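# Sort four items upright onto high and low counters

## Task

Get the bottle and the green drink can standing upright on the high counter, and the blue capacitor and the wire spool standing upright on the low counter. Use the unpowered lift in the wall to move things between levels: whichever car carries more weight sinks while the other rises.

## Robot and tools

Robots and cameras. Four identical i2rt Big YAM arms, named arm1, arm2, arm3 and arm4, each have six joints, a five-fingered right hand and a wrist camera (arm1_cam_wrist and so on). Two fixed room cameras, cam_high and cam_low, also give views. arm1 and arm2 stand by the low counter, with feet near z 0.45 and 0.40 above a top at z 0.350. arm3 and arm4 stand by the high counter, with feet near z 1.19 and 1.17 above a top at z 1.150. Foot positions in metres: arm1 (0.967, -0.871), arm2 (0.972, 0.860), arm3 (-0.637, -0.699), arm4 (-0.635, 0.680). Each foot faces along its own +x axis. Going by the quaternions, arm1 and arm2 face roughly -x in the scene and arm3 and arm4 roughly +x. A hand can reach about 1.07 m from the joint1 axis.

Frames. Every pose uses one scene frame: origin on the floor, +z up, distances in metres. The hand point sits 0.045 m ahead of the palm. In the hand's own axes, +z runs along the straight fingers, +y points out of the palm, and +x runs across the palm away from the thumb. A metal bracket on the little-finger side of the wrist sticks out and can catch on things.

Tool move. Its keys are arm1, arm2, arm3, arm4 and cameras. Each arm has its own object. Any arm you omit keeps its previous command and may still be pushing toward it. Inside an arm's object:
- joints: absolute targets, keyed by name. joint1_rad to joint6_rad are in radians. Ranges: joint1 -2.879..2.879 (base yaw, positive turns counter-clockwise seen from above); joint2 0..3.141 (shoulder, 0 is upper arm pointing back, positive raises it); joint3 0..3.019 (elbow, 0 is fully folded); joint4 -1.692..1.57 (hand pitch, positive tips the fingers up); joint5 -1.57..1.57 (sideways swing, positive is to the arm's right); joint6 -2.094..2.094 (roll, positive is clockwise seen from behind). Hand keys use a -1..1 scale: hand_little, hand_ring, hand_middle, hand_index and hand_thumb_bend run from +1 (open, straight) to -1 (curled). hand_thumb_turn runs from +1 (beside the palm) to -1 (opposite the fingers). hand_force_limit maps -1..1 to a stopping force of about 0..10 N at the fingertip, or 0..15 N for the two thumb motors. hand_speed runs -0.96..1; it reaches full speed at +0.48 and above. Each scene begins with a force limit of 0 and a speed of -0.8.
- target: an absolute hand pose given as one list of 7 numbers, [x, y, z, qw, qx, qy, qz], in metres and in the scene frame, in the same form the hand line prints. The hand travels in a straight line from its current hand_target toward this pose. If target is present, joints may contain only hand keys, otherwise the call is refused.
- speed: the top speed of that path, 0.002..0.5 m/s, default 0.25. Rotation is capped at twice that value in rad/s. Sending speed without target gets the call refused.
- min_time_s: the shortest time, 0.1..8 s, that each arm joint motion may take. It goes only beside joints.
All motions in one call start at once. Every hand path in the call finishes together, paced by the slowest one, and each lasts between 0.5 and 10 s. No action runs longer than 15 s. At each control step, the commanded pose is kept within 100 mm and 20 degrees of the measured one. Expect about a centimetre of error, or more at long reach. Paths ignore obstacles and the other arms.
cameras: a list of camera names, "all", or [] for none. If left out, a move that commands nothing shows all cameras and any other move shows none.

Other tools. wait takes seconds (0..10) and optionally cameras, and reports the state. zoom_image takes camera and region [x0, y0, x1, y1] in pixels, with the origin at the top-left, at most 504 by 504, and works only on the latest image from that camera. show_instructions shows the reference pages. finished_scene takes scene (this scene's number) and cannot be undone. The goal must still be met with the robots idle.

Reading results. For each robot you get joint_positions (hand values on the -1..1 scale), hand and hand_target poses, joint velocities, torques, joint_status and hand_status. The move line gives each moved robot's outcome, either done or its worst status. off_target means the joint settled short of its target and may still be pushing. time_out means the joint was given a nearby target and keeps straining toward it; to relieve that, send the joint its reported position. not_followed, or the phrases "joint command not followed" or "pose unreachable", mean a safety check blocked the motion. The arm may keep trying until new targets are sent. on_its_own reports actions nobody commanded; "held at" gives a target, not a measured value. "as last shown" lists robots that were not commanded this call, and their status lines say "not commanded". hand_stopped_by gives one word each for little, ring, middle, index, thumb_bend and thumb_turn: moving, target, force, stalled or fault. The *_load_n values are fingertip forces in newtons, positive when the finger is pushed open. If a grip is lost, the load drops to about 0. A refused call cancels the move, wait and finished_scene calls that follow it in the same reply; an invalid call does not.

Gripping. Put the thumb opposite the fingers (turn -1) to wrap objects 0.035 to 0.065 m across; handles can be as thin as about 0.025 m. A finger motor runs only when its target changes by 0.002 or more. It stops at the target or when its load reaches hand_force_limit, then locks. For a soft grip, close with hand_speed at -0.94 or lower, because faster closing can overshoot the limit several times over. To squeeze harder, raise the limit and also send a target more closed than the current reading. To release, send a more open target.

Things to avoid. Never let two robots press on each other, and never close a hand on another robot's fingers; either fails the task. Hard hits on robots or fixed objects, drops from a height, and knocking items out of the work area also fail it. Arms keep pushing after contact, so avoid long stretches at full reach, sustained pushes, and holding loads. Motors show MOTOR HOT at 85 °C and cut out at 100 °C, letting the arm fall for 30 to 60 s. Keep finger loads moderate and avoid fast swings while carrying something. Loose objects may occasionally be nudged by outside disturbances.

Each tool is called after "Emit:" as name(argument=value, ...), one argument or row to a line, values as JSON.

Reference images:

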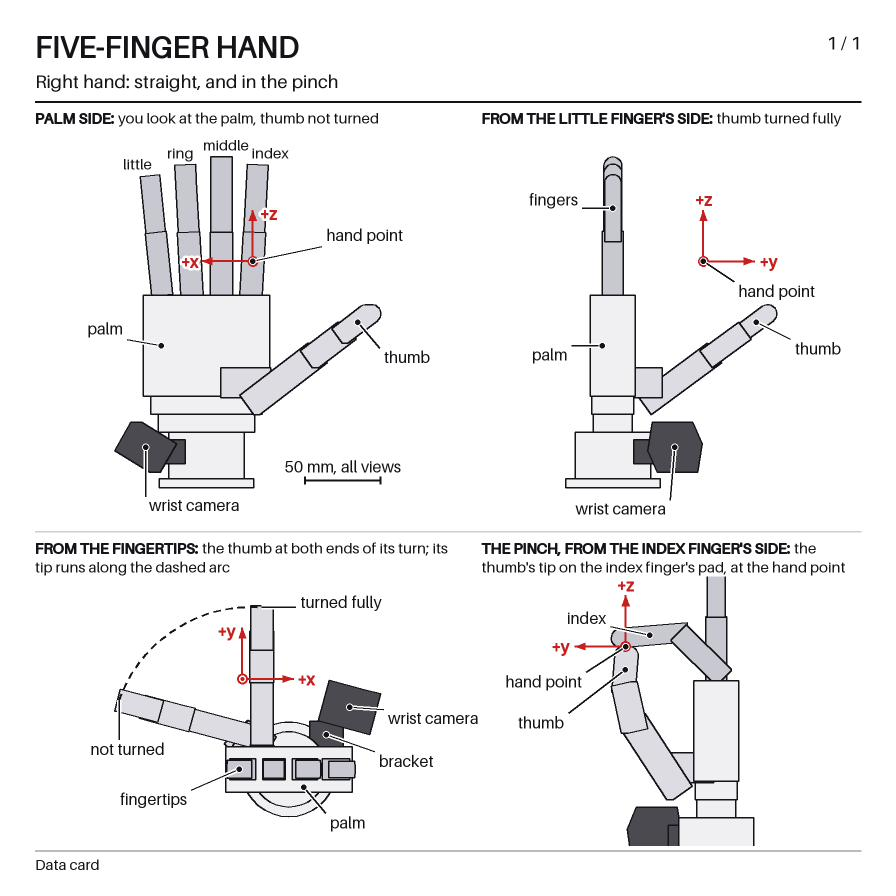

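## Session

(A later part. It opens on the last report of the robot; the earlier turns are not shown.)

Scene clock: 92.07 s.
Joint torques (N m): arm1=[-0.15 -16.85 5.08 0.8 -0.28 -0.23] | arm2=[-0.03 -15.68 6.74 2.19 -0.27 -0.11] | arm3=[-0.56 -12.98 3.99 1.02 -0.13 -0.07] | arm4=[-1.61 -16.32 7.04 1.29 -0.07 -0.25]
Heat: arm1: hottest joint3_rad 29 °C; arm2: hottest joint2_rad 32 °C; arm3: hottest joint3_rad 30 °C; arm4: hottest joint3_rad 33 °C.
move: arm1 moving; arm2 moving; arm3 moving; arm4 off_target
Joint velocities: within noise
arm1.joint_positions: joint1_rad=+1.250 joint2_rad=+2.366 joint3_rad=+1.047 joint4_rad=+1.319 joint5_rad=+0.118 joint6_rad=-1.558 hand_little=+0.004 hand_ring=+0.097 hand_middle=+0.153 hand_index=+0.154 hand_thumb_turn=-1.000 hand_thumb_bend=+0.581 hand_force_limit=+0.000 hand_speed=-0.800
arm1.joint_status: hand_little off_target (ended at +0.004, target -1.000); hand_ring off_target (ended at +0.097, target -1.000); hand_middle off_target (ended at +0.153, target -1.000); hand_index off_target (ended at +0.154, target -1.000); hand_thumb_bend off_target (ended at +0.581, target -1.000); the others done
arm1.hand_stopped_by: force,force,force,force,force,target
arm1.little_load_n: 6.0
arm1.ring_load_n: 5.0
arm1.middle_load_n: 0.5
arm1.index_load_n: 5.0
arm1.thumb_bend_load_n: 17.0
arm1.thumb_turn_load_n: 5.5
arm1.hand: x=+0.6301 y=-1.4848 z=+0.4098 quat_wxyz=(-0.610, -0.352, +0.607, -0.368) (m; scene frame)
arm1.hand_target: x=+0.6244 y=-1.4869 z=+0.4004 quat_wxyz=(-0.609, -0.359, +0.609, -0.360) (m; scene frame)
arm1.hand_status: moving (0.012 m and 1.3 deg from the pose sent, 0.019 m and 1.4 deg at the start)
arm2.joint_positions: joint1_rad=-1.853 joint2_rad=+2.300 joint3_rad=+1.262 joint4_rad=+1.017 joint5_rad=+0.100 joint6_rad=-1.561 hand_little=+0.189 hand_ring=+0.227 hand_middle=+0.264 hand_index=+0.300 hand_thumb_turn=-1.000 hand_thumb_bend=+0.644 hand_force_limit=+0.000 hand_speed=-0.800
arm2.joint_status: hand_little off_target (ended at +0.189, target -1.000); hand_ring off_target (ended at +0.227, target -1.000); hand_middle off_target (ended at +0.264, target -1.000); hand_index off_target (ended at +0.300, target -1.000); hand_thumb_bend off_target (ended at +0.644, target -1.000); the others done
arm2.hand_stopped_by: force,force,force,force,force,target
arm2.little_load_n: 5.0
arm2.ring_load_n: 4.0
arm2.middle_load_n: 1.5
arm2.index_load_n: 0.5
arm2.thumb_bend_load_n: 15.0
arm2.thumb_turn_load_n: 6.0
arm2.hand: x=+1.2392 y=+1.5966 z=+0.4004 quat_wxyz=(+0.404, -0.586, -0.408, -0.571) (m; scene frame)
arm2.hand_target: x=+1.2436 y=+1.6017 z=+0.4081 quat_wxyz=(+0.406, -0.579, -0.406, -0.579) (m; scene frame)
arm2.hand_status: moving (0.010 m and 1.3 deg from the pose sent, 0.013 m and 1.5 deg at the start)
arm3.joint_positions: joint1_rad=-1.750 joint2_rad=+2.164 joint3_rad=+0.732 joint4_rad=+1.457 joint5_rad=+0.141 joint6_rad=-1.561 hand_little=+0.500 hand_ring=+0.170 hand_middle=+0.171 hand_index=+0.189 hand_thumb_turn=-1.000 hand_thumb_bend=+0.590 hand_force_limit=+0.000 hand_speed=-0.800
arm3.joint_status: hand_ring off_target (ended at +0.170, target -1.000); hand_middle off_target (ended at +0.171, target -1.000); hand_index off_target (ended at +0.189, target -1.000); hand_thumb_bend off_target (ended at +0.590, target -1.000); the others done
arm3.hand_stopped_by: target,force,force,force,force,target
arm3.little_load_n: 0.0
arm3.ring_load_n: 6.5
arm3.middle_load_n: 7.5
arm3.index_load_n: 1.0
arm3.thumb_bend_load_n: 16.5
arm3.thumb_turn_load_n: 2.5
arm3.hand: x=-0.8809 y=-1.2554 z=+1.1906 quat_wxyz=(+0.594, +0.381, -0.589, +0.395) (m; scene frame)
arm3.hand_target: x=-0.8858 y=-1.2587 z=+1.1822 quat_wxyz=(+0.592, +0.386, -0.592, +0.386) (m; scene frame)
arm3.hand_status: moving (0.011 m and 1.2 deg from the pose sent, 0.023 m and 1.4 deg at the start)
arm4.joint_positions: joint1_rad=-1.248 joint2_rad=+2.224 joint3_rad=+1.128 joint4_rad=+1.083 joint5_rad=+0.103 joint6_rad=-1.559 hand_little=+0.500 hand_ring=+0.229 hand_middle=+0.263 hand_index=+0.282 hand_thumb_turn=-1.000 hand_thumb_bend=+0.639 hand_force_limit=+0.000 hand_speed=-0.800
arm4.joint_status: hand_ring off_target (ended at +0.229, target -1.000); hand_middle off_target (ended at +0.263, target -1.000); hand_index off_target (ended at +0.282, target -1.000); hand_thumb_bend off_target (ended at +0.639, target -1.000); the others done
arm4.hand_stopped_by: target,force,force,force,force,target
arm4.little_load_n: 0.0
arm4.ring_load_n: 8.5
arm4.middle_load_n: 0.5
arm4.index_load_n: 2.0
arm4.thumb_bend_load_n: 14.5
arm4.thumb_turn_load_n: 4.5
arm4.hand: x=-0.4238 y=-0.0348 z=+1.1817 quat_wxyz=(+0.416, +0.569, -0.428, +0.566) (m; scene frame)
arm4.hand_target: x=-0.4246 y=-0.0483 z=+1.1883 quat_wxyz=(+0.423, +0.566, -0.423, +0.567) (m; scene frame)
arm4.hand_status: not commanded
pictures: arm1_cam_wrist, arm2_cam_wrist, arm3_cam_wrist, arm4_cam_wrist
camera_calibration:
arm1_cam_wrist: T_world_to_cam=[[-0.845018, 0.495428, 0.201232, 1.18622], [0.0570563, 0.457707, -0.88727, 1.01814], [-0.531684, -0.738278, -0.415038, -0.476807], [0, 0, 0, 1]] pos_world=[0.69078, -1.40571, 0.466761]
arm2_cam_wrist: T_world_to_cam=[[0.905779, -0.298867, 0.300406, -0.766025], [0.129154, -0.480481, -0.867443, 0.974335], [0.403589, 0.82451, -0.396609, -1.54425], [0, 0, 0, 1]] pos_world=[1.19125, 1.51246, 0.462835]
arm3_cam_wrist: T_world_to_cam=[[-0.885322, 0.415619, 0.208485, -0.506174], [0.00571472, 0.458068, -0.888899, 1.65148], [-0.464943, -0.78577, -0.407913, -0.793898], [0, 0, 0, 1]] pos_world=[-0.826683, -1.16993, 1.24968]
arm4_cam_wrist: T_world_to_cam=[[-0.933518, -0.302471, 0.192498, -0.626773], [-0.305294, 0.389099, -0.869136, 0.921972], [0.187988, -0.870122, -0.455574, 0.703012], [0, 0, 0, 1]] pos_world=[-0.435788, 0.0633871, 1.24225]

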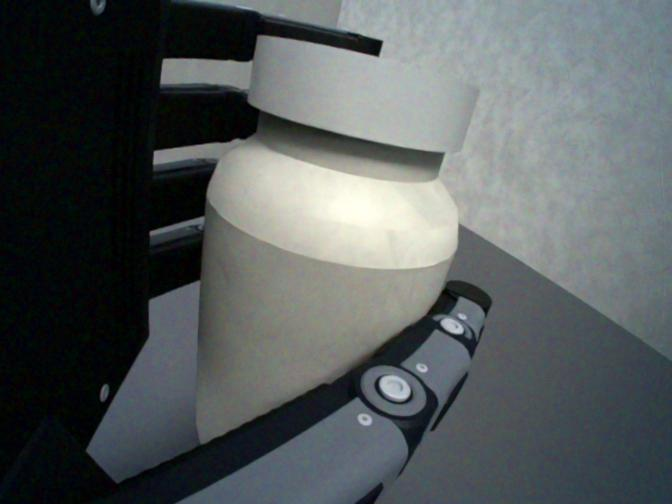

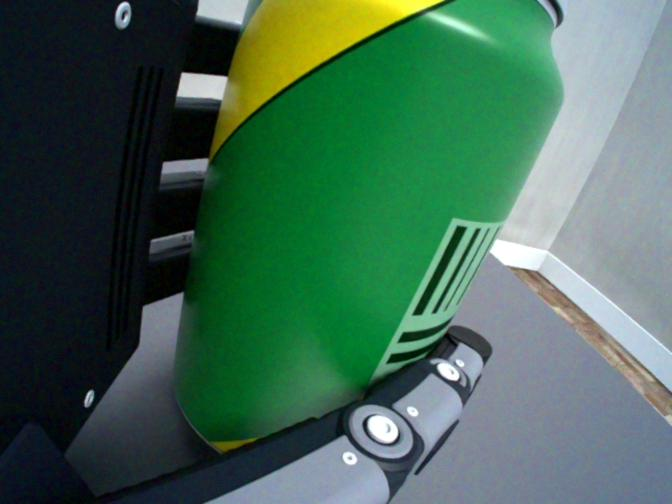

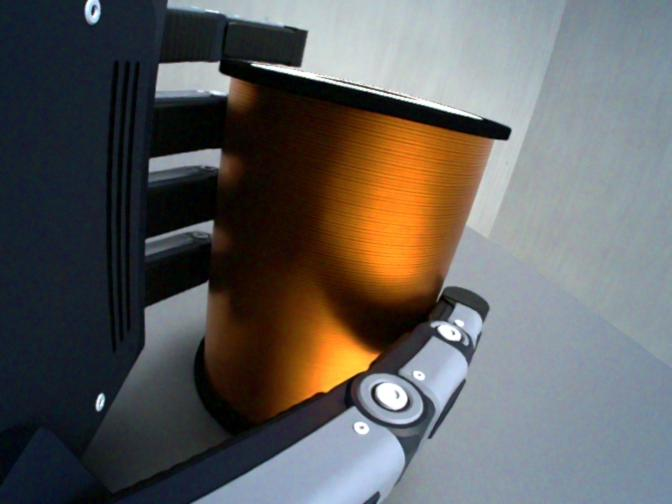

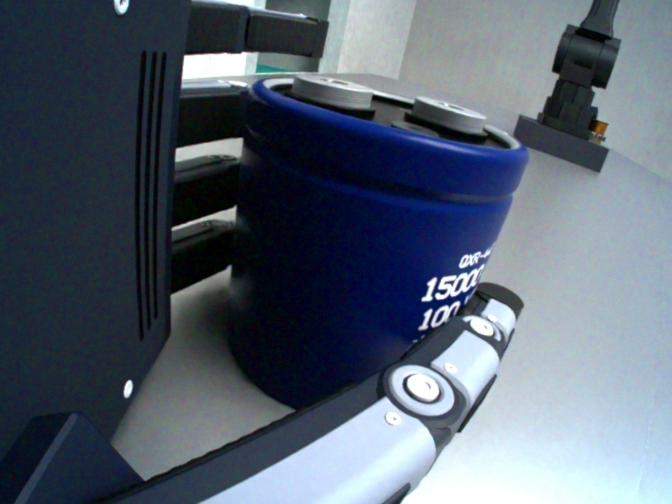

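Emit:
move(
  arm1={"target":[0.627,-1.482,0.475,0.6249,0.3496,-0.5931,0.3684],"speed":0.12},
  arm2={"target":[1.241,1.598,0.49,-0.4214,0.5574,0.393,0.5978],"speed":0.12},
  arm3={"target":[-0.884,-1.253,1.275,0.6176,0.3689,-0.5659,0.4026],"speed":0.12},
  arm4={"target":[-0.426,-0.04,1.27,0.4371,0.5468,-0.4076,0.5864],"speed":0.12},
)

Emit:
move(
  arm1={"target":[0.764,-1.2385,0.66,0.6249,0.3496,-0.5931,0.3684],"speed":0.25},
  arm2={"target":[1.113,1.2556,0.64,-0.4214,0.5574,0.393,0.5978],"speed":0.25},
  arm3={"target":[-0.8065,-1.083,1.43,0.6176,0.3689,-0.5659,0.4026],"speed":0.25},
  arm4={"target":[-0.515,0.2775,1.43,0.4371,0.5468,-0.4076,0.5864],"speed":0.25},
  cameras=["arm1_cam_wrist","arm2_cam_wrist","arm3_cam_wrist","arm4_cam_wrist"],
)

Scene clock: 108.80 s.
Joint torques (N m): arm1=[0.03 -19.66 4.08 1.01 -0.18 -0.28] | arm2=[0.03 -20.07 6.69 2.29 -0.26 -0.18] | arm3=[-0.38 -17.14 3.97 1.95 -0.08 -0.19] | arm4=[-1.32 -20.13 5.01 1.76 0 -0.32]
Heat: arm1: hottest joint2_rad 30 °C; arm2: hottest joint2_rad 33 °C; arm3: hottest joint3_rad 30 °C; arm4: hottest joint3_rad 34 °C.
move: arm1 off_target; arm2 off_target; arm3 off_target; arm4 off_target
Joint velocities: within noise
arm1.joint_positions: joint1_rad=+1.250 joint2_rad=+2.240 joint3_rad=+0.991 joint4_rad=+1.273 joint5_rad=+0.121 joint6_rad=-1.559 hand_little=+0.004 hand_ring=+0.097 hand_middle=+0.153 hand_index=+0.154 hand_thumb_turn=-1.000 hand_thumb_bend=+0.581 hand_force_limit=+0.000 hand_speed=-0.800
arm1.joint_status: not commanded
arm1.hand_stopped_by: force,force,force,force,force,target
arm1.little_load_n: 5.0
arm1.ring_load_n: 4.5
arm1.middle_load_n: 0.5
arm1.index_load_n: 5.5
arm1.thumb_bend_load_n: 16.5
arm1.thumb_turn_load_n: 6.5
arm1.hand: x=+0.6310 y=-1.4804 z=+0.4619 quat_wxyz=(-0.617, -0.346, +0.601, -0.372) (m; scene frame)
arm1.hand_target: x=+0.6266 y=-1.4815 z=+0.4751 quat_wxyz=(-0.626, -0.349, +0.593, -0.367) (m; scene frame)
arm1.hand_status: off_target (0.014 m and 1.4 deg from the pose sent, 0.065 m and 2.4 deg at the start)
arm2.joint_positions: joint1_rad=-1.853 joint2_rad=+2.219 joint3_rad=+1.215 joint4_rad=+0.986 joint5_rad=+0.091 joint6_rad=-1.561 hand_little=+0.189 hand_ring=+0.227 hand_middle=+0.264 hand_index=+0.300 hand_thumb_turn=-0.999 hand_thumb_bend=+0.644 hand_force_limit=+0.000 hand_speed=-0.800
arm2.joint_status: not commanded
arm2.hand_stopped_by: force,force,force,force,force,target
arm2.little_load_n: 3.5
arm2.ring_load_n: 3.5
arm2.middle_load_n: 1.5
arm2.index_load_n: 1.5
arm2.thumb_bend_load_n: 14.0
arm2.thumb_turn_load_n: 7.5
arm2.hand: x=+1.2359 y=+1.5891 z=+0.4321 quat_wxyz=(+0.408, -0.583, -0.410, -0.570) (m; scene frame)
arm2.hand_target: x=+1.2403 y=+1.5976 z=+0.4885 quat_wxyz=(+0.422, -0.557, -0.395, -0.596) (m; scene frame)
arm2.hand_status: off_target (0.059 m and 5.0 deg from the pose sent, 0.090 m and 5.2 deg at the start)
arm3.joint_positions: joint1_rad=-1.750 joint2_rad=+1.997 joint3_rad=+0.675 joint4_rad=+1.356 joint5_rad=+0.141 joint6_rad=-1.561 hand_little=+0.500 hand_ring=+0.170 hand_middle=+0.171 hand_index=+0.189 hand_thumb_turn=-1.000 hand_thumb_bend=+0.590 hand_force_limit=+0.000 hand_speed=-0.800
arm3.joint_status: not commanded
arm3.hand_stopped_by: target,force,force,force,force,target
arm3.little_load_n: 0.0
arm3.ring_load_n: 3.5
arm3.middle_load_n: 7.0
arm3.index_load_n: 3.0
arm3.thumb_bend_load_n: 16.0
arm3.thumb_turn_load_n: 6.5
arm3.hand: x=-0.8788 y=-1.2476 z=+1.2414 quat_wxyz=(+0.596, +0.379, -0.587, +0.396) (m; scene frame)
arm3.hand_target: x=-0.8839 y=-1.2526 z=+1.2743 quat_wxyz=(+0.617, +0.369, -0.566, +0.403) (m; scene frame)
arm3.hand_status: off_target (0.034 m and 3.7 deg from the pose sent, 0.085 m and 4.1 deg at the start)
arm4.joint_positions: joint1_rad=-1.248 joint2_rad=+2.124 joint3_rad=+1.109 joint4_rad=+1.037 joint5_rad=+0.101 joint6_rad=-1.560 hand_little=+0.500 hand_ring=+0.229 hand_middle=+0.263 hand_index=+0.282 hand_thumb_turn=-1.000 hand_thumb_bend=+0.639 hand_force_limit=+0.000 hand_speed=-0.800
arm4.joint_status: not commanded
arm4.hand_stopped_by: target,force,force,force,force,target
arm4.little_load_n: 0.0
arm4.ring_load_n: 7.5
arm4.middle_load_n: 0.5
arm4.index_load_n: 3.0
arm4.thumb_bend_load_n: 14.0
arm4.thumb_turn_load_n: 6.5
arm4.hand: x=-0.4233 y=-0.0353 z=+1.2330 quat_wxyz=(+0.422, +0.559, -0.420, +0.577) (m; scene frame)
arm4.hand_target: x=-0.4257 y=-0.0400 z=+1.2696 quat_wxyz=(+0.437, +0.547, -0.407, +0.587) (m; scene frame)
arm4.hand_status: off_target (0.037 m and 2.9 deg from the pose sent, 0.088 m and 4.8 deg at the start)
pictures: none

Scene clock: 111.47 s.
Joint torques (N m): arm1=[1.14 -5.48 7.46 0.94 0.14 -0.28] | arm2=[1.03 -4.13 9.46 2.18 -0.02 -0.3] | arm3=[0.67 -6.18 9.5 1.98 0.03 -0.32] | arm4=[0.21 -5.25 7.94 1.73 0.33 -0.4]
Heat: arm1: hottest joint2_rad 30 °C; arm2: hottest joint2_rad 33 °C; arm3: hottest joint3_rad 30 °C; arm4: hottest joint3_rad 34 °C.
move: arm1 off_target; arm2 off_target; arm3 off_target; arm4 off_target
Joint velocities: within noise
arm1.joint_positions: joint1_rad=+1.384 joint2_rad=+1.076 joint3_rad=+0.248 joint4_rad=+0.848 joint5_rad=+0.258 joint6_rad=-1.565 hand_little=+0.004 hand_ring=+0.097 hand_middle=+0.153 hand_index=+0.154 hand_thumb_turn=-1.000 hand_thumb_bend=+0.581 hand_force_limit=+0.000 hand_speed=-0.800
arm1.joint_status: not commanded
arm1.hand_stopped_by: force,force,force,force,force,target
arm1.little_load_n: 4.5
arm1.ring_load_n: 4.5
arm1.middle_load_n: 0.5
arm1.index_load_n: 5.5
arm1.thumb_bend_load_n: 16.5
arm1.thumb_turn_load_n: 6.5
arm1.hand: x=+0.7622 y=-1.2358 z=+0.6486 quat_wxyz=(-0.617, -0.347, +0.602, -0.369) (m; scene frame)
arm1.hand_target: x=+0.7640 y=-1.2385 z=+0.6598 quat_wxyz=(-0.625, -0.350, +0.593, -0.369) (m; scene frame)
arm1.hand_status: off_target (0.012 m and 1.4 deg from the pose sent, 0.340 m and 1.4 deg at the start)
arm2.joint_positions: joint1_rad=-1.693 joint2_rad=+0.947 joint3_rad=+0.279 joint4_rad=+0.678 joint5_rad=+0.263 joint6_rad=-1.561 hand_little=+0.189 hand_ring=+0.227 hand_middle=+0.264 hand_index=+0.300 hand_thumb_turn=-0.999 hand_thumb_bend=+0.644 hand_force_limit=+0.000 hand_speed=-0.800
arm2.joint_status: not commanded
arm2.hand_stopped_by: force,force,force,force,force,target
arm2.little_load_n: 3.5
arm2.ring_load_n: 3.0
arm2.middle_load_n: 1.5
arm2.index_load_n: 1.5
arm2.thumb_bend_load_n: 14.0
arm2.thumb_turn_load_n: 7.5
arm2.hand: x=+1.1154 y=+1.2512 z=+0.6105 quat_wxyz=(+0.411, -0.579, -0.400, -0.580) (m; scene frame)
arm2.hand_target: x=+1.1132 y=+1.2552 z=+0.6401 quat_wxyz=(+0.421, -0.557, -0.393, -0.598) (m; scene frame)
arm2.hand_status: off_target (0.030 m and 3.5 deg from the pose sent, 0.412 m and 5.0 deg at the start; pose on its path clipped on 17 of 80 steps)
arm3.joint_positions: joint1_rad=-1.639 joint2_rad=+0.967 joint3_rad=+0.263 joint4_rad=+0.738 joint5_rad=+0.260 joint6_rad=-1.561 hand_little=+0.500 hand_ring=+0.170 hand_middle=+0.171 hand_index=+0.189 hand_thumb_turn=-1.000 hand_thumb_bend=+0.590 hand_force_limit=+0.000 hand_speed=-0.800
arm3.joint_status: not commanded
arm3.hand_stopped_by: target,force,force,force,force,target
arm3.little_load_n: 0.0
arm3.ring_load_n: 3.0
arm3.middle_load_n: 7.0
arm3.index_load_n: 3.0
arm3.thumb_bend_load_n: 16.0
arm3.thumb_turn_load_n: 6.5
arm3.hand: x=-0.8076 y=-1.0796 z=+1.3991 quat_wxyz=(+0.597, +0.375, -0.589, +0.395) (m; scene frame)
arm3.hand_target: x=-0.8067 y=-1.0827 z=+1.4297 quat_wxyz=(+0.618, +0.369, -0.566, +0.403) (m; scene frame)
arm3.hand_status: off_target (0.031 m and 3.8 deg from the pose sent, 0.261 m and 3.7 deg at the start)
arm4.joint_positions: joint1_rad=-1.101 joint2_rad=+0.882 joint3_rad=+0.333 joint4_rad=+0.584 joint5_rad=+0.265 joint6_rad=-1.563 hand_little=+0.500 hand_ring=+0.229 hand_middle=+0.263 hand_index=+0.282 hand_thumb_turn=-1.000 hand_thumb_bend=+0.639 hand_force_limit=+0.000 hand_speed=-0.800
arm4.joint_status: not commanded
arm4.hand_stopped_by: target,force,force,force,force,target
arm4.little_load_n: -0.5
arm4.ring_load_n: 7.5
arm4.middle_load_n: 1.0
arm4.index_load_n: 3.0
arm4.thumb_bend_load_n: 14.5
arm4.thumb_turn_load_n: 7.0
arm4.hand: x=-0.5193 y=+0.2759 z=+1.4106 quat_wxyz=(+0.429, +0.551, -0.424, +0.577) (m; scene frame)
arm4.hand_target: x=-0.5164 y=+0.2775 z=+1.4297 quat_wxyz=(+0.439, +0.545, -0.409, +0.585) (m; scene frame)
arm4.hand_status: off_target (0.020 m and 2.4 deg from the pose sent, 0.381 m and 2.9 deg at the start)
pictures: arm1_cam_wrist, arm2_cam_wrist, arm3_cam_wrist, arm4_cam_wrist
camera_calibration:
arm1_cam_wrist: T_world_to_cam=[[-0.839597, 0.503796, 0.203141, 1.1315], [0.0497436, 0.4437, -0.894794, 1.1017], [-0.540927, -0.741161, -0.39759, -0.131501], [0, 0, 0, 1]] pos_world=[0.824066, -1.15633, 0.703659]
arm2_cam_wrist: T_world_to_cam=[[0.903027, -0.310679, 0.296684, -0.800077], [0.132891, -0.454725, -0.880662, 0.978338], [0.408513, 0.834688, -0.369343, -1.16098], [0, 0, 0, 1]] pos_world=[1.06675, 1.16537, 0.670154]
arm3_cam_wrist: T_world_to_cam=[[-0.882069, 0.424926, 0.203449, -0.538129], [0.0112171, 0.450661, -0.892625, 1.75762], [-0.470986, -0.785075, -0.402281, -0.548623], [0, 0, 0, 1]] pos_world=[-0.752776, -0.994138, 1.45768]
arm4_cam_wrist: T_world_to_cam=[[-0.941647, -0.27968, 0.187294, -0.669196], [-0.282746, 0.355319, -0.890956, 1.02262], [0.182634, -0.891923, -0.413664, 1.03968], [0, 0, 0, 1]] pos_world=[-0.530884, 0.376794, 1.46652]

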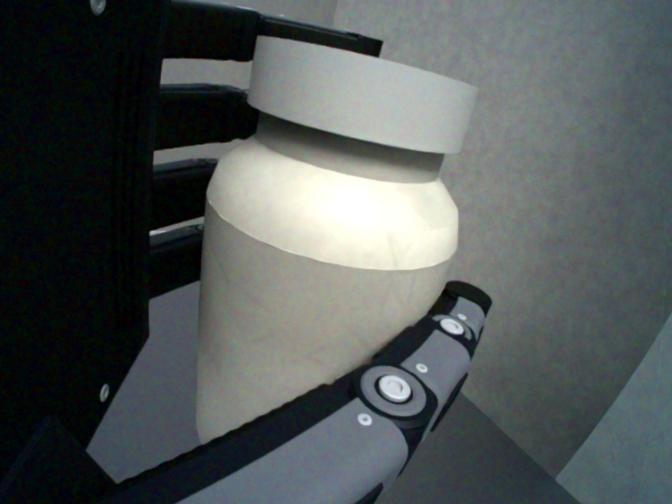

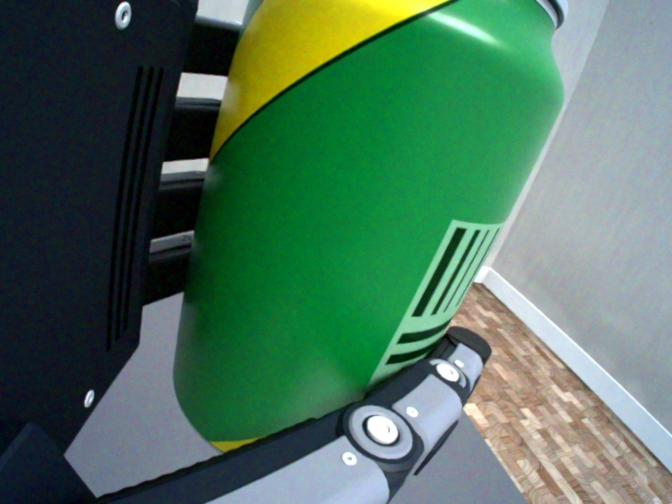

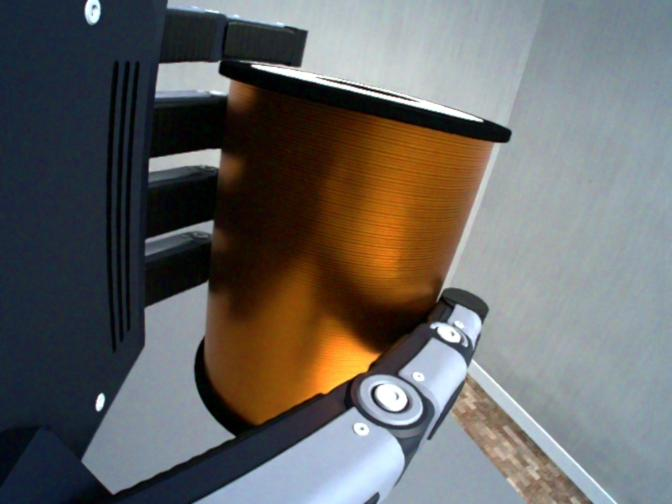

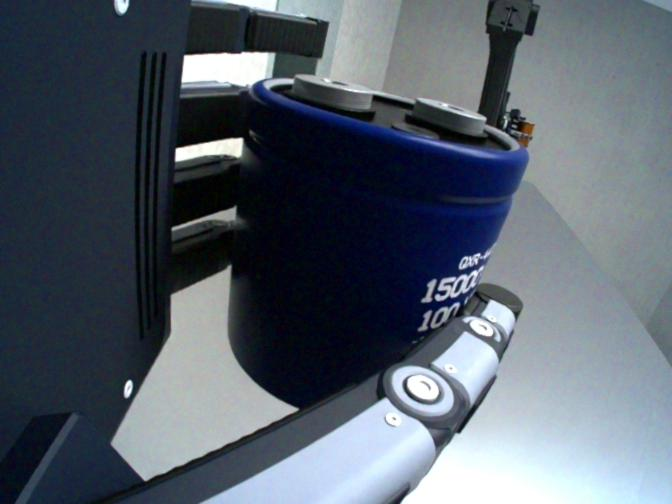

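Emit:
move(
  arm1={"joints":{"joint1_rad":0.45,"joint5_rad":0.385},"min_time_s":3},
  arm2={"joints":{"joint1_rad":1.40,"joint5_rad":0.03},"min_time_s":6},
  arm3={"joints":{"joint1_rad":1.45,"joint5_rad":0.0},"min_time_s":6},
  arm4={"joints":{"joint1_rad":0.50,"joint5_rad":0.45},"min_time_s":4},
)

Emit:
move(
  arm1={"target":[0.45,-0.945,0.545,-0.7314,0,0.682,0],"speed":0.2},
  arm2={"target":[0.85,-0.03,0.49,0.5467,0.4526,-0.5188,0.4769],"speed":0.25},
  arm3={"target":[-0.50,-0.02,1.30,-0.4609,0.5224,0.4203,0.5714],"speed":0.2},
)

Emit:
move(
  arm1={"target":[0.075,-0.945,0.50,-0.7314,0,0.682,0],"speed":0.15},
  arm2={"target":[0.85,-0.03,0.445,0.5467,0.4526,-0.5188,0.4769],"speed":0.08},
  arm3={"target":[-0.50,-0.02,1.245,-0.4609,0.5224,0.4203,0.5714],"speed":0.08},
  cameras=["arm1_cam_wrist","arm2_cam_wrist","arm3_cam_wrist","cam_high"],
)

Scene clock: 132.07 s.
Joint torques (N m): arm1=[-0.15 -5.36 7.38 0.95 0.09 -0.28] | arm2=[0.79 -4.13 9.48 2.22 -0.12 -0.29] | arm3=[0.21 -5.95 9.65 1.89 -0.03 -0.32] | arm4=[-0.03 -5.07 7.91 1.65 0.32 -0.4]
Heat: arm1: hottest joint3_rad 30 °C; arm2: hottest joint3_rad 34 °C; arm3: hottest joint3_rad 31 °C; arm4: hottest joint3_rad 34 °C.
move: arm1 done; arm2 done; arm3 done; arm4 done
Joint velocities: within noise
arm1.joint_positions: joint1_rad=+0.458 joint2_rad=+1.076 joint3_rad=+0.248 joint4_rad=+0.848 joint5_rad=+0.382 joint6_rad=-1.565 hand_little=+0.004 hand_ring=+0.097 hand_middle=+0.153 hand_index=+0.154 hand_thumb_turn=-1.000 hand_thumb_bend=+0.581 hand_force_limit=+0.000 hand_speed=-0.800
arm1.joint_status: all done
arm1.hand_stopped_by: force,force,force,force,force,target
arm1.little_load_n: 4.5
arm1.ring_load_n: 4.5
arm1.middle_load_n: 0.5
arm1.index_load_n: 6.0
arm1.thumb_bend_load_n: 17.0
arm1.thumb_turn_load_n: 6.5
arm1.hand: x=+0.5559 y=-0.9000 z=+0.6440 quat_wxyz=(-0.715, +0.006, +0.699, -0.014) (m; scene frame)
arm1.hand_target: x=+0.5541 y=-0.8961 z=+0.6549 quat_wxyz=(-0.721, +0.005, +0.693, -0.005) (m; scene frame)
arm1.hand_status: not commanded
arm2.joint_positions: joint1_rad=+1.393 joint2_rad=+0.947 joint3_rad=+0.279 joint4_rad=+0.677 joint5_rad=+0.030 joint6_rad=-1.561 hand_little=+0.189 hand_ring=+0.227 hand_middle=+0.264 hand_index=+0.300 hand_thumb_turn=-0.999 hand_thumb_bend=+0.644 hand_force_limit=+0.000 hand_speed=-0.800
arm2.joint_status: all done
arm2.hand_stopped_by: force,force,force,force,force,target
arm2.little_load_n: 3.5
arm2.ring_load_n: 3.0
arm2.middle_load_n: 1.5
arm2.index_load_n: 1.5
arm2.thumb_bend_load_n: 14.5
arm2.thumb_turn_load_n: 7.5
arm2.hand: x=+0.8470 y=+0.4511 z=+0.6102 quat_wxyz=(+0.541, +0.451, -0.541, +0.460) (m; scene frame)
arm2.hand_target: x=+0.8485 y=+0.4471 z=+0.6412 quat_wxyz=(+0.563, +0.445, -0.516, +0.468) (m; scene frame)
arm2.hand_status: not commanded
arm3.joint_positions: joint1_rad=+1.448 joint2_rad=+0.967 joint3_rad=+0.263 joint4_rad=+0.738 joint5_rad=+0.004 joint6_rad=-1.561 hand_little=+0.500 hand_ring=+0.170 hand_middle=+0.171 hand_index=+0.189 hand_thumb_turn=-1.000 hand_thumb_bend=+0.590 hand_force_limit=+0.000 hand_speed=-0.800
arm3.joint_status: all done
arm3.hand_stopped_by: target,force,force,force,force,target
arm3.little_load_n: 0.0
arm3.ring_load_n: 3.5
arm3.middle_load_n: 7.0
arm3.index_load_n: 3.0
arm3.thumb_bend_load_n: 16.0
arm3.thumb_turn_load_n: 6.5
arm3.hand: x=-0.4878 y=-0.3001 z=+1.4073 quat_wxyz=(-0.455, +0.542, +0.431, +0.561) (m; scene frame)
arm3.hand_target: x=-0.4870 y=-0.2981 z=+1.4394 quat_wxyz=(-0.459, +0.515, +0.425, +0.586) (m; scene frame)
arm3.hand_status: not commanded
arm4.joint_positions: joint1_rad=+0.491 joint2_rad=+0.881 joint3_rad=+0.333 joint4_rad=+0.584 joint5_rad=+0.445 joint6_rad=-1.563 hand_little=+0.500 hand_ring=+0.229 hand_middle=+0.263 hand_index=+0.282 hand_thumb_turn=-1.000 hand_thumb_bend=+0.639 hand_force_limit=+0.000 hand_speed=-0.800
arm4.joint_status: all done
arm4.hand_stopped_by: target,force,force,force,force,target
arm4.little_load_n: 0.0
arm4.ring_load_n: 7.0
arm4.middle_load_n: 0.5
arm4.index_load_n: 3.0
arm4.thumb_bend_load_n: 14.5
arm4.thumb_turn_load_n: 6.5
arm4.hand: x=-0.2369 y=+0.7683 z=+1.4102 quat_wxyz=(-0.051, +0.695, +0.033, +0.717) (m; scene frame)
arm4.hand_target: x=-0.2380 y=+0.7700 z=+1.4282 quat_wxyz=(-0.049, +0.682, +0.037, +0.728) (m; scene frame)
arm4.hand_status: not commanded
pictures: none

Scene clock: 135.30 s.
Joint torques (N m): arm1=[1.08 -10.99 4.77 2.35 0.11 -0.35] | arm2=[0.73 -19.72 13.12 2.4 -0.08 -0.16] | arm3=[0.5 -16.79 9.87 3.73 0.09 -0.17] | arm4=[-0.09 -5.07 7.91 1.63 0.32 -0.4]
Heat: arm1: hottest joint3_rad 30 °C; arm2: hottest joint3_rad 34 °C; arm3: hottest joint3_rad 32 °C; arm4: hottest joint3_rad 34 °C.
move: arm1 off_target; arm2 off_target; arm3 off_target
Joint velocities: within noise
arm1.joint_positions: joint1_rad=+0.458 joint2_rad=+1.854 joint3_rad=+0.475 joint4_rad=+1.402 joint5_rad=+0.395 joint6_rad=-1.585 hand_little=+0.004 hand_ring=+0.097 hand_middle=+0.153 hand_index=+0.154 hand_thumb_turn=-1.000 hand_thumb_bend=+0.581 hand_force_limit=+0.000 hand_speed=-0.800
arm1.joint_status: not commanded
arm1.hand_stopped_by: force,force,force,force,force,target
arm1.little_load_n: 4.5
arm1.ring_load_n: 4.5
arm1.middle_load_n: 0.5
arm1.index_load_n: 5.5
arm1.thumb_bend_load_n: 16.5
arm1.thumb_turn_load_n: 6.0
arm1.hand: x=+0.4589 y=-0.9391 z=+0.5318 quat_wxyz=(-0.715, +0.003, +0.699, -0.003) (m; scene frame)
arm1.hand_target: x=+0.4505 y=-0.9450 z=+0.5449 quat_wxyz=(-0.731, +0.000, +0.683, +0.000) (m; scene frame)
arm1.hand_status: off_target (0.017 m and 2.7 deg from the pose sent, 0.152 m and 3.3 deg at the start)
arm2.joint_positions: joint1_rad=+1.479 joint2_rad=+2.353 joint3_rad=+1.543 joint4_rad=+0.750 joint5_rad=+0.085 joint6_rad=-1.561 hand_little=+0.189 hand_ring=+0.227 hand_middle=+0.264 hand_index=+0.300 hand_thumb_turn=-0.999 hand_thumb_bend=+0.644 hand_force_limit=+0.000 hand_speed=-0.800
arm2.joint_status: not commanded
arm2.hand_stopped_by: force,force,force,force,force,target
arm2.little_load_n: 4.0
arm2.ring_load_n: 3.5
arm2.middle_load_n: 1.5
arm2.index_load_n: 1.5
arm2.thumb_bend_load_n: 14.0
arm2.thumb_turn_load_n: 7.5
arm2.hand: x=+0.8474 y=+0.0049 z=+0.4262 quat_wxyz=(+0.517, +0.476, -0.551, +0.451) (m; scene frame)
arm2.hand_target: x=+0.8512 y=-0.0220 z=+0.4923 quat_wxyz=(+0.547, +0.452, -0.518, +0.477) (m; scene frame)
arm2.hand_status: off_target (0.073 m and 6.4 deg from the pose sent, 0.496 m and 3.3 deg at the start; pose on its path clipped on 15 of 97 steps)
arm3.joint_positions: joint1_rad=+1.584 joint2_rad=+2.018 joint3_rad=+0.865 joint4_rad=+1.095 joint5_rad=+0.135 joint6_rad=-1.561 hand_little=+0.500 hand_ring=+0.170 hand_middle=+0.171 hand_index=+0.189 hand_thumb_turn=-1.000 hand_thumb_bend=+0.590 hand_force_limit=+0.000 hand_speed=-0.800
arm3.joint_status: not commanded
arm3.hand_stopped_by: target,force,force,force,force,target
arm3.little_load_n: 0.0
arm3.ring_load_n: 3.5
arm3.middle_load_n: 7.5
arm3.index_load_n: 3.0
arm3.thumb_bend_load_n: 16.0
arm3.thumb_turn_load_n: 6.5
arm3.hand: x=-0.5008 y=-0.0496 z=+1.2453 quat_wxyz=(-0.434, +0.563, +0.455, +0.536) (m; scene frame)
arm3.hand_target: x=-0.5017 y=-0.0244 z=+1.3005 quat_wxyz=(-0.465, +0.525, +0.424, +0.573) (m; scene frame)
arm3.hand_status: off_target (0.062 m and 8.0 deg from the pose sent, 0.300 m and 2.8 deg at the start)
arm4: as last shown
arm4.ring_load_n: 7.5
arm4.thumb_turn_load_n: 7.0
pictures: none

Scene clock: 138.70 s.
Joint torques (N m): arm1=[0.15 -23.18 10.32 0.94 -0.29 -0.19] | arm2=[0.67 -18.2 11.56 3.12 -0.1 -0.15] | arm3=[0.44 -17.03 8.25 4.03 0.06 -0.16] | arm4=[-0.09 -5.07 7.9 1.63 0.32 -0.4]
Heat: arm1: hottest joint3_rad 31 °C; arm2: hottest joint3_rad 35 °C; arm3: hottest joint3_rad 32 °C; arm4: hottest joint3_rad 34 °C.
move: arm1 off_target; arm2 off_target; arm3 off_target
Joint velocities: within noise
arm1.joint_positions: joint1_rad=+0.263 joint2_rad=+2.443 joint3_rad=+1.645 joint4_rad=+0.837 joint5_rad=+0.197 joint6_rad=-1.585 hand_little=+0.004 hand_ring=+0.097 hand_middle=+0.153 hand_index=+0.154 hand_thumb_turn=-1.000 hand_thumb_bend=+0.581 hand_force_limit=+0.000 hand_speed=-0.800
arm1.joint_status: not commanded
arm1.hand_stopped_by: force,force,force,force,force,target
arm1.little_load_n: 5.0
arm1.ring_load_n: 4.5
arm1.middle_load_n: 0.5
arm1.index_load_n: 5.5
arm1.thumb_bend_load_n: 16.5
arm1.thumb_turn_load_n: 6.5
arm1.hand: x=+0.0896 y=-0.9481 z=+0.4861 quat_wxyz=(-0.722, +0.002, +0.692, -0.004) (m; scene frame)
arm1.hand_target: x=+0.0765 y=-0.9446 z=+0.5002 quat_wxyz=(-0.731, +0.001, +0.682, +0.000) (m; scene frame)
arm1.hand_status: off_target (0.020 m and 1.7 deg from the pose sent, 0.385 m and 2.7 deg at the start)
arm2.joint_positions: joint1_rad=+1.479 joint2_rad=+2.418 joint3_rad=+1.592 joint4_rad=+0.787 joint5_rad=+0.091 joint6_rad=-1.561 hand_little=+0.189 hand_ring=+0.227 hand_middle=+0.264 hand_index=+0.300 hand_thumb_turn=-0.999 hand_thumb_bend=+0.644 hand_force_limit=+0.000 hand_speed=-0.800
arm2.joint_status: not commanded
arm2.hand_stopped_by: force,force,force,force,force,target
arm2.little_load_n: 4.0
arm2.ring_load_n: 3.0
arm2.middle_load_n: 1.5
arm2.index_load_n: 1.5
arm2.thumb_bend_load_n: 14.0
arm2.thumb_turn_load_n: 6.5
arm2.hand: x=+0.8457 y=-0.0044 z=+0.4058 quat_wxyz=(+0.523, +0.469, -0.547, +0.454) (m; scene frame)
arm2.hand_target: x=+0.8495 y=-0.0250 z=+0.4456 quat_wxyz=(+0.548, +0.451, -0.521, +0.475) (m; scene frame)
arm2.hand_status: off_target (0.047 m and 5.3 deg from the pose sent, 0.040 m and 6.4 deg at the start)
arm3.joint_positions: joint1_rad=+1.584 joint2_rad=+2.158 joint3_rad=+0.896 joint4_rad=+1.211 joint5_rad=+0.141 joint6_rad=-1.561 hand_little=+0.500 hand_ring=+0.170 hand_middle=+0.171 hand_index=+0.189 hand_thumb_turn=-1.000 hand_thumb_bend=+0.590 hand_force_limit=+0.000 hand_speed=-0.800
arm3.joint_status: not commanded
arm3.hand_stopped_by: target,force,force,force,force,target
arm3.little_load_n: 0.0
arm3.ring_load_n: 3.5
arm3.middle_load_n: 7.0
arm3.index_load_n: 3.0
arm3.thumb_bend_load_n: 15.5
arm3.thumb_turn_load_n: 6.5
arm3.hand: x=-0.4994 y=-0.0471 z=+1.1975 quat_wxyz=(-0.434, +0.563, +0.452, +0.539) (m; scene frame)
arm3.hand_target: x=-0.5005 y=-0.0236 z=+1.2456 quat_wxyz=(-0.463, +0.526, +0.422, +0.575) (m; scene frame)
arm3.hand_status: off_target (0.055 m and 7.6 deg from the pose sent, 0.030 m and 8.0 deg at the start)
arm4: as last shown
pictures: arm1_cam_wrist, arm2_cam_wrist, arm3_cam_wrist, cam_high
camera_calibration:
arm1_cam_wrist: T_world_to_cam=[[0.0305626, 0.977142, 0.210379, 0.822133], [0.404332, 0.180401, -0.896644, 0.581585], [-0.914101, 0.112467, -0.389577, 0.492175], [0, 0, 0, 1]] pos_world=[0.189617, -0.963613, 0.540255]
arm2_cam_wrist: T_world_to_cam=[[-0.947294, 0.108155, 0.301556, 0.678826], [-0.220725, 0.461885, -0.859036, 0.55723], [-0.232193, -0.880321, -0.413668, 0.473925], [0, 0, 0, 1]] pos_world=[0.876085, 0.0864117, 0.470025]
arm3_cam_wrist: T_world_to_cam=[[0.949197, -0.224972, 0.22003, 0.200075], [0.0800824, -0.503497, -0.860278, 1.05965], [0.304323, 0.834193, -0.459901, 0.858412], [0, 0, 0, 1]] pos_world=[-0.536005, -0.137539, 1.26236]

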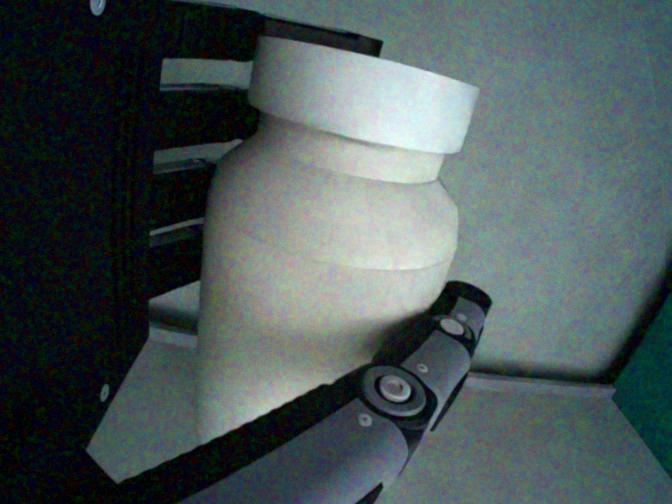

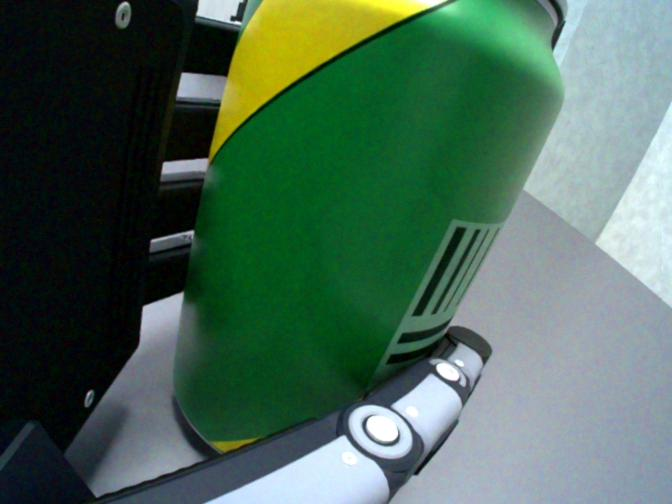

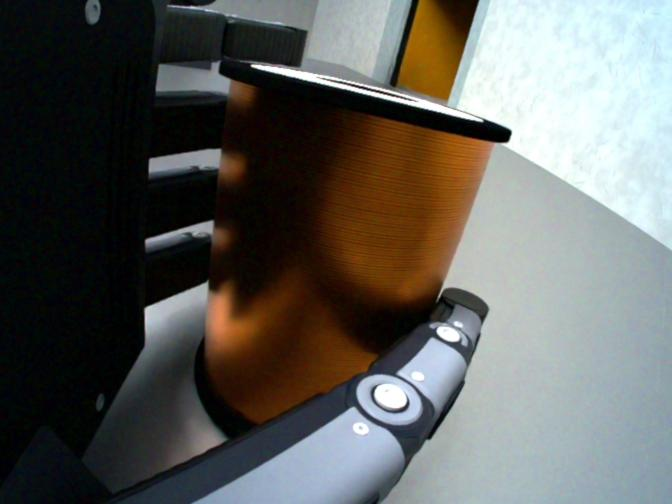

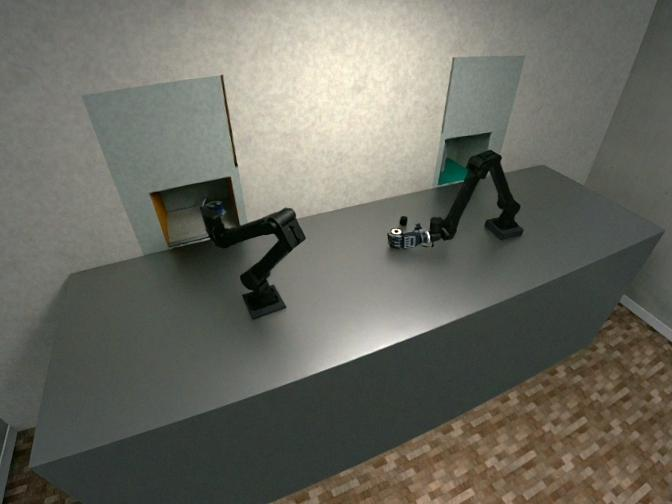

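Emit:
move(
  arm1={"target":[0.075,-0.945,0.438,-0.7263,0,0.6874,0],"speed":0.08},
  arm2={"target":[0.85,-0.03,0.428,0.56,0.4399,-0.5042,0.4885],"speed":0.05},
  arm3={"target":[-0.50,-0.02,1.232,-0.4743,0.5127,0.4196,0.5795],"speed":0.05},
)

Emit:
move(
  arm1={"target":[0.075,-0.945,0.418,-0.7228,0,0.6911,0],"speed":0.05},
  arm2={"target":[0.85,-0.03,0.418,0.56,0.4399,-0.5042,0.4885],"speed":0.05},
  arm3={"target":[-0.50,-0.02,1.220,-0.4743,0.5127,0.4196,0.5795],"speed":0.05},
  cameras=["arm1_cam_wrist","arm2_cam_wrist","arm3_cam_wrist"],
)

Scene clock: 147.30 s.
Joint torques (N m): arm1=[-0.21 -23.77 9.81 2.41 -0.3 -0.18] | arm2=[0.79 -16.73 10.82 2.88 -0.43 -0.11] | arm3=[0.03 -16.67 7.49 3.58 -0.24 -0.21] | arm4=[-0.03 -5.07 7.91 1.65 0.32 -0.4]
Heat: arm1: hottest joint3_rad 31 °C; arm2: hottest joint3_rad 37 °C; arm3: hottest joint3_rad 33 °C; arm4: hottest joint3_rad 34 °C.
move: arm1 off_target; arm2 off_target; arm3 off_target
Joint velocities: within noise
arm1.joint_positions: joint1_rad=+0.263 joint2_rad=+2.553 joint3_rad=+1.688 joint4_rad=+0.854 joint5_rad=+0.195 joint6_rad=-1.585 hand_little=+0.004 hand_ring=+0.097 hand_middle=+0.153 hand_index=+0.154 hand_thumb_turn=-1.000 hand_thumb_bend=+0.581 hand_force_limit=+0.000 hand_speed=-0.800
arm1.joint_status: not commanded
arm1.hand_stopped_by: force,force,force,force,force,target
arm1.little_load_n: 4.5
arm1.ring_load_n: 4.5
arm1.middle_load_n: 0.5
arm1.index_load_n: 6.0
arm1.thumb_bend_load_n: 16.5
arm1.thumb_turn_load_n: 6.0
arm1.hand: x=+0.0905 y=-0.9492 z=+0.4182 quat_wxyz=(-0.704, -0.002, +0.710, -0.001) (m; scene frame)
arm1.hand_target: x=+0.0769 y=-0.9449 z=+0.4388 quat_wxyz=(-0.726, +0.000, +0.687, +0.000) (m; scene frame)
arm1.hand_status: off_target (0.025 m and 3.6 deg from the pose sent, 0.050 m and 0.9 deg at the start)
arm2.joint_positions: joint1_rad=+1.479 joint2_rad=+2.470 joint3_rad=+1.624 joint4_rad=+0.885 joint5_rad=+0.091 joint6_rad=-1.578 hand_little=+0.189 hand_ring=+0.227 hand_middle=+0.264 hand_index=+0.300 hand_thumb_turn=-0.999 hand_thumb_bend=+0.644 hand_force_limit=+0.000 hand_speed=-0.800
arm2.joint_status: not commanded
arm2.hand_stopped_by: force,force,force,force,force,target
arm2.little_load_n: 6.0
arm2.ring_load_n: 2.0
arm2.middle_load_n: 0.0
arm2.index_load_n: 0.0
arm2.thumb_bend_load_n: 11.5
arm2.thumb_turn_load_n: 5.0
arm2.hand: x=+0.8448 y=-0.0112 z=+0.4057 quat_wxyz=(+0.547, +0.454, -0.524, +0.470) (m; scene frame)
arm2.hand_target: x=+0.8501 y=-0.0274 z=+0.4289 quat_wxyz=(+0.561, +0.442, -0.503, +0.487) (m; scene frame)
arm2.hand_status: off_target (0.030 m and 3.8 deg from the pose sent, 0.034 m and 8.3 deg at the start)
arm3.joint_positions: joint1_rad=+1.584 joint2_rad=+2.207 joint3_rad=+0.914 joint4_rad=+1.298 joint5_rad=+0.133 joint6_rad=-1.561 hand_little=+0.500 hand_ring=+0.170 hand_middle=+0.171 hand_index=+0.189 hand_thumb_turn=-1.000 hand_thumb_bend=+0.590 hand_force_limit=+0.000 hand_speed=-0.800
arm3.joint_status: not commanded
arm3.hand_stopped_by: target,force,force,force,force,target
arm3.little_load_n: 0.0
arm3.ring_load_n: 3.5
arm3.middle_load_n: 7.0
arm3.index_load_n: 2.5
arm3.thumb_bend_load_n: 16.0
arm3.thumb_turn_load_n: 6.5
arm3.hand: x=-0.5004 y=-0.0420 z=+1.1957 quat_wxyz=(-0.451, +0.548, +0.439, +0.551) (m; scene frame)
arm3.hand_target: x=-0.4993 y=-0.0230 z=+1.2324 quat_wxyz=(-0.472, +0.515, +0.418, +0.581) (m; scene frame)
arm3.hand_status: off_target (0.042 m and 6.2 deg from the pose sent, 0.044 m and 9.5 deg at the start)
arm4: as last shown
arm4.ring_load_n: 7.0
pictures: none

Scene clock: 148.30 s.
Joint torques (N m): arm1=[0.03 -22.53 9.33 2.1 -0.29 -0.15] | arm2=[0.73 -16.79 10.35 2.66 -0.41 -0.04] | arm3=[-0.03 -15.74 7.19 3.26 -0.31 -0.18] | arm4=[-0.03 -5.07 7.9 1.65 0.32 -0.4]
Heat: arm1: hottest joint3_rad 32 °C; arm2: hottest joint3_rad 36 °C; arm3: hottest joint3_rad 33 °C; arm4: hottest joint3_rad 34 °C.
move: arm1 off_target; arm2 off_target; arm3 off_target
Joint velocities: within noise
arm1.joint_positions: joint1_rad=+0.263 joint2_rad=+2.577 joint3_rad=+1.717 joint4_rad=+0.868 joint5_rad=+0.195 joint6_rad=-1.585 hand_little=+0.004 hand_ring=+0.097 hand_middle=+0.153 hand_index=+0.154 hand_thumb_turn=-1.000 hand_thumb_bend=+0.581 hand_force_limit=+0.000 hand_speed=-0.800
arm1.joint_status: not commanded
arm1.hand_stopped_by: force,force,force,force,force,target
arm1.little_load_n: 5.5
arm1.ring_load_n: 4.5
arm1.middle_load_n: 0.0
arm1.index_load_n: 4.0
arm1.thumb_bend_load_n: 15.0
arm1.thumb_turn_load_n: 6.5
arm1.hand: x=+0.0850 y=-0.9500 z=+0.4157 quat_wxyz=(-0.711, -0.001, +0.703, -0.002) (m; scene frame)
arm1.hand_target: x=+0.0759 y=-0.9450 z=+0.4182 quat_wxyz=(-0.723, +0.000, +0.691, +0.000) (m; scene frame)
arm1.hand_status: off_target (0.011 m and 2.0 deg from the pose sent, 0.016 m and 3.0 deg at the start)
arm2.joint_positions: joint1_rad=+1.479 joint2_rad=+2.484 joint3_rad=+1.640 joint4_rad=+0.901 joint5_rad=+0.091 joint6_rad=-1.578 hand_little=+0.189 hand_ring=+0.226 hand_middle=+0.264 hand_index=+0.300 hand_thumb_turn=-0.999 hand_thumb_bend=+0.644 hand_force_limit=+0.000 hand_speed=-0.800
arm2.joint_status: not commanded
arm2.hand_stopped_by: force,force,force,force,force,target
arm2.little_load_n: 7.0
arm2.ring_load_n: 1.0
arm2.middle_load_n: 0.0
arm2.index_load_n: -0.5
arm2.thumb_bend_load_n: 10.0
arm2.thumb_turn_load_n: 4.0
arm2.hand: x=+0.8446 y=-0.0146 z=+0.4056 quat_wxyz=(+0.551, +0.449, -0.520, +0.474) (m; scene frame)
arm2.hand_target: x=+0.8503 y=-0.0283 z=+0.4186 quat_wxyz=(+0.560, +0.440, -0.504, +0.489) (m; scene frame)
arm2.hand_status: off_target (0.020 m and 2.8 deg from the pose sent, 0.023 m and 3.8 deg at the start)
arm3.joint_positions: joint1_rad=+1.584 joint2_rad=+2.228 joint3_rad=+0.928 joint4_rad=+1.330 joint5_rad=+0.130 joint6_rad=-1.562 hand_little=+0.500 hand_ring=+0.170 hand_middle=+0.171 hand_index=+0.189 hand_thumb_turn=-1.000 hand_thumb_bend=+0.590 hand_force_limit=+0.000 hand_speed=-0.800
arm3.joint_status: not commanded
arm3.hand_stopped_by: target,force,force,force,force,target
arm3.little_load_n: 0.5
arm3.ring_load_n: 5.5
arm3.middle_load_n: 6.5
arm3.index_load_n: 1.0
arm3.thumb_bend_load_n: 17.0
arm3.thumb_turn_load_n: 3.0
arm3.hand: x=-0.5006 y=-0.0382 z=+1.1955 quat_wxyz=(-0.458, +0.541, +0.434, +0.557) (m; scene frame)
arm3.hand_target: x=-0.5001 y=-0.0218 z=+1.2201 quat_wxyz=(-0.474, +0.514, +0.420, +0.579) (m; scene frame)
arm3.hand_status: off_target (0.030 m and 4.8 deg from the pose sent, 0.033 m and 6.2 deg at the start)
arm4: as last shown
arm4.ring_load_n: 7.5
arm4.middle_load_n: 1.0
pictures: arm1_cam_wrist, arm2_cam_wrist, arm3_cam_wrist
camera_calibration:
arm1_cam_wrist: T_world_to_cam=[[0.0223509, 0.975837, 0.217353, 0.83552], [0.431466, 0.186703, -0.882598, 0.518442], [-0.901852, 0.113507, -0.416867, 0.472045], [0, 0, 0, 1]] pos_world=[0.18335, -0.965706, 0.472753]
arm2_cam_wrist: T_world_to_cam=[[-0.940497, 0.136979, 0.31097, 0.669839], [-0.240095, 0.379716, -0.893404, 0.590736], [-0.240458, -0.914906, -0.324234, 0.434857], [0, 0, 0, 1]] pos_world=[0.876379, 0.0817876, 0.460462]
arm3_cam_wrist: T_world_to_cam=[[0.950024, -0.232149, 0.208712, 0.217361], [0.0920036, -0.430662, -0.897811, 1.11612], [0.29831, 0.872145, -0.387781, 0.762676], [0, 0, 0, 1]] pos_world=[-0.5367, -0.134033, 1.25245]

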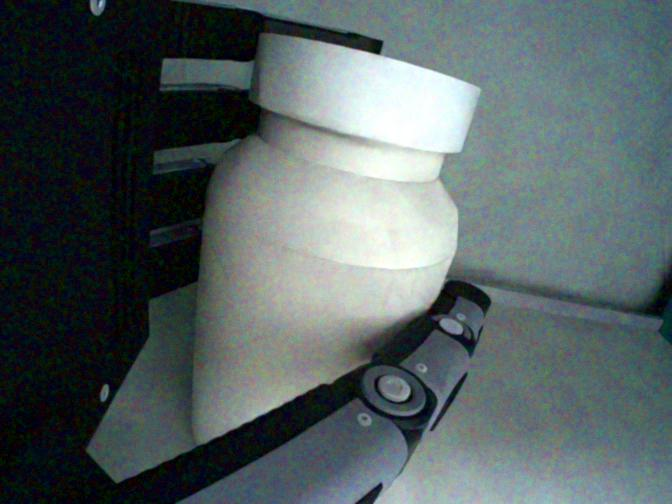

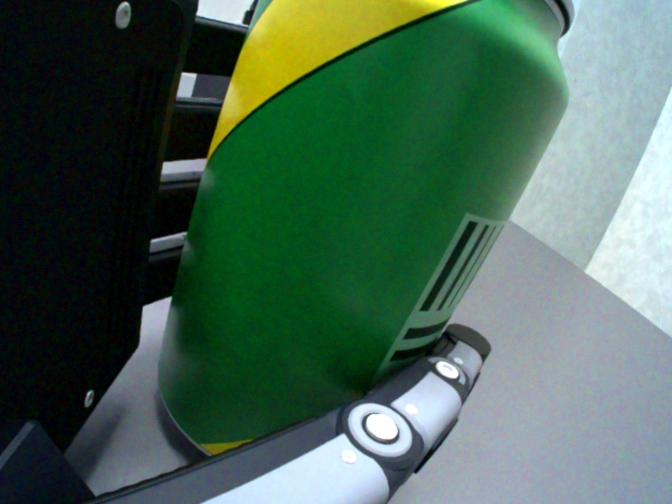

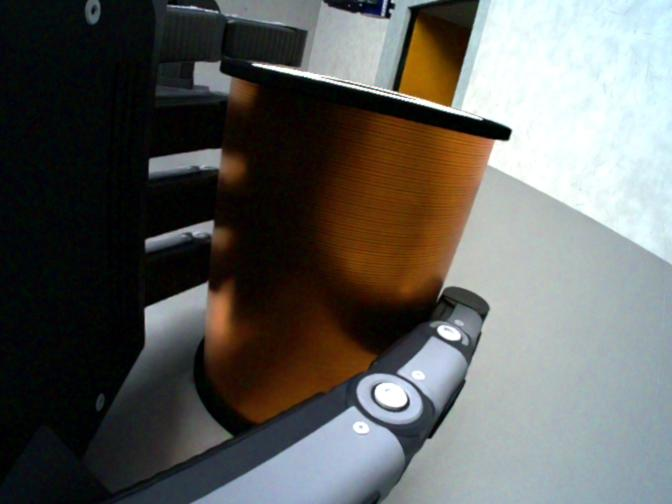

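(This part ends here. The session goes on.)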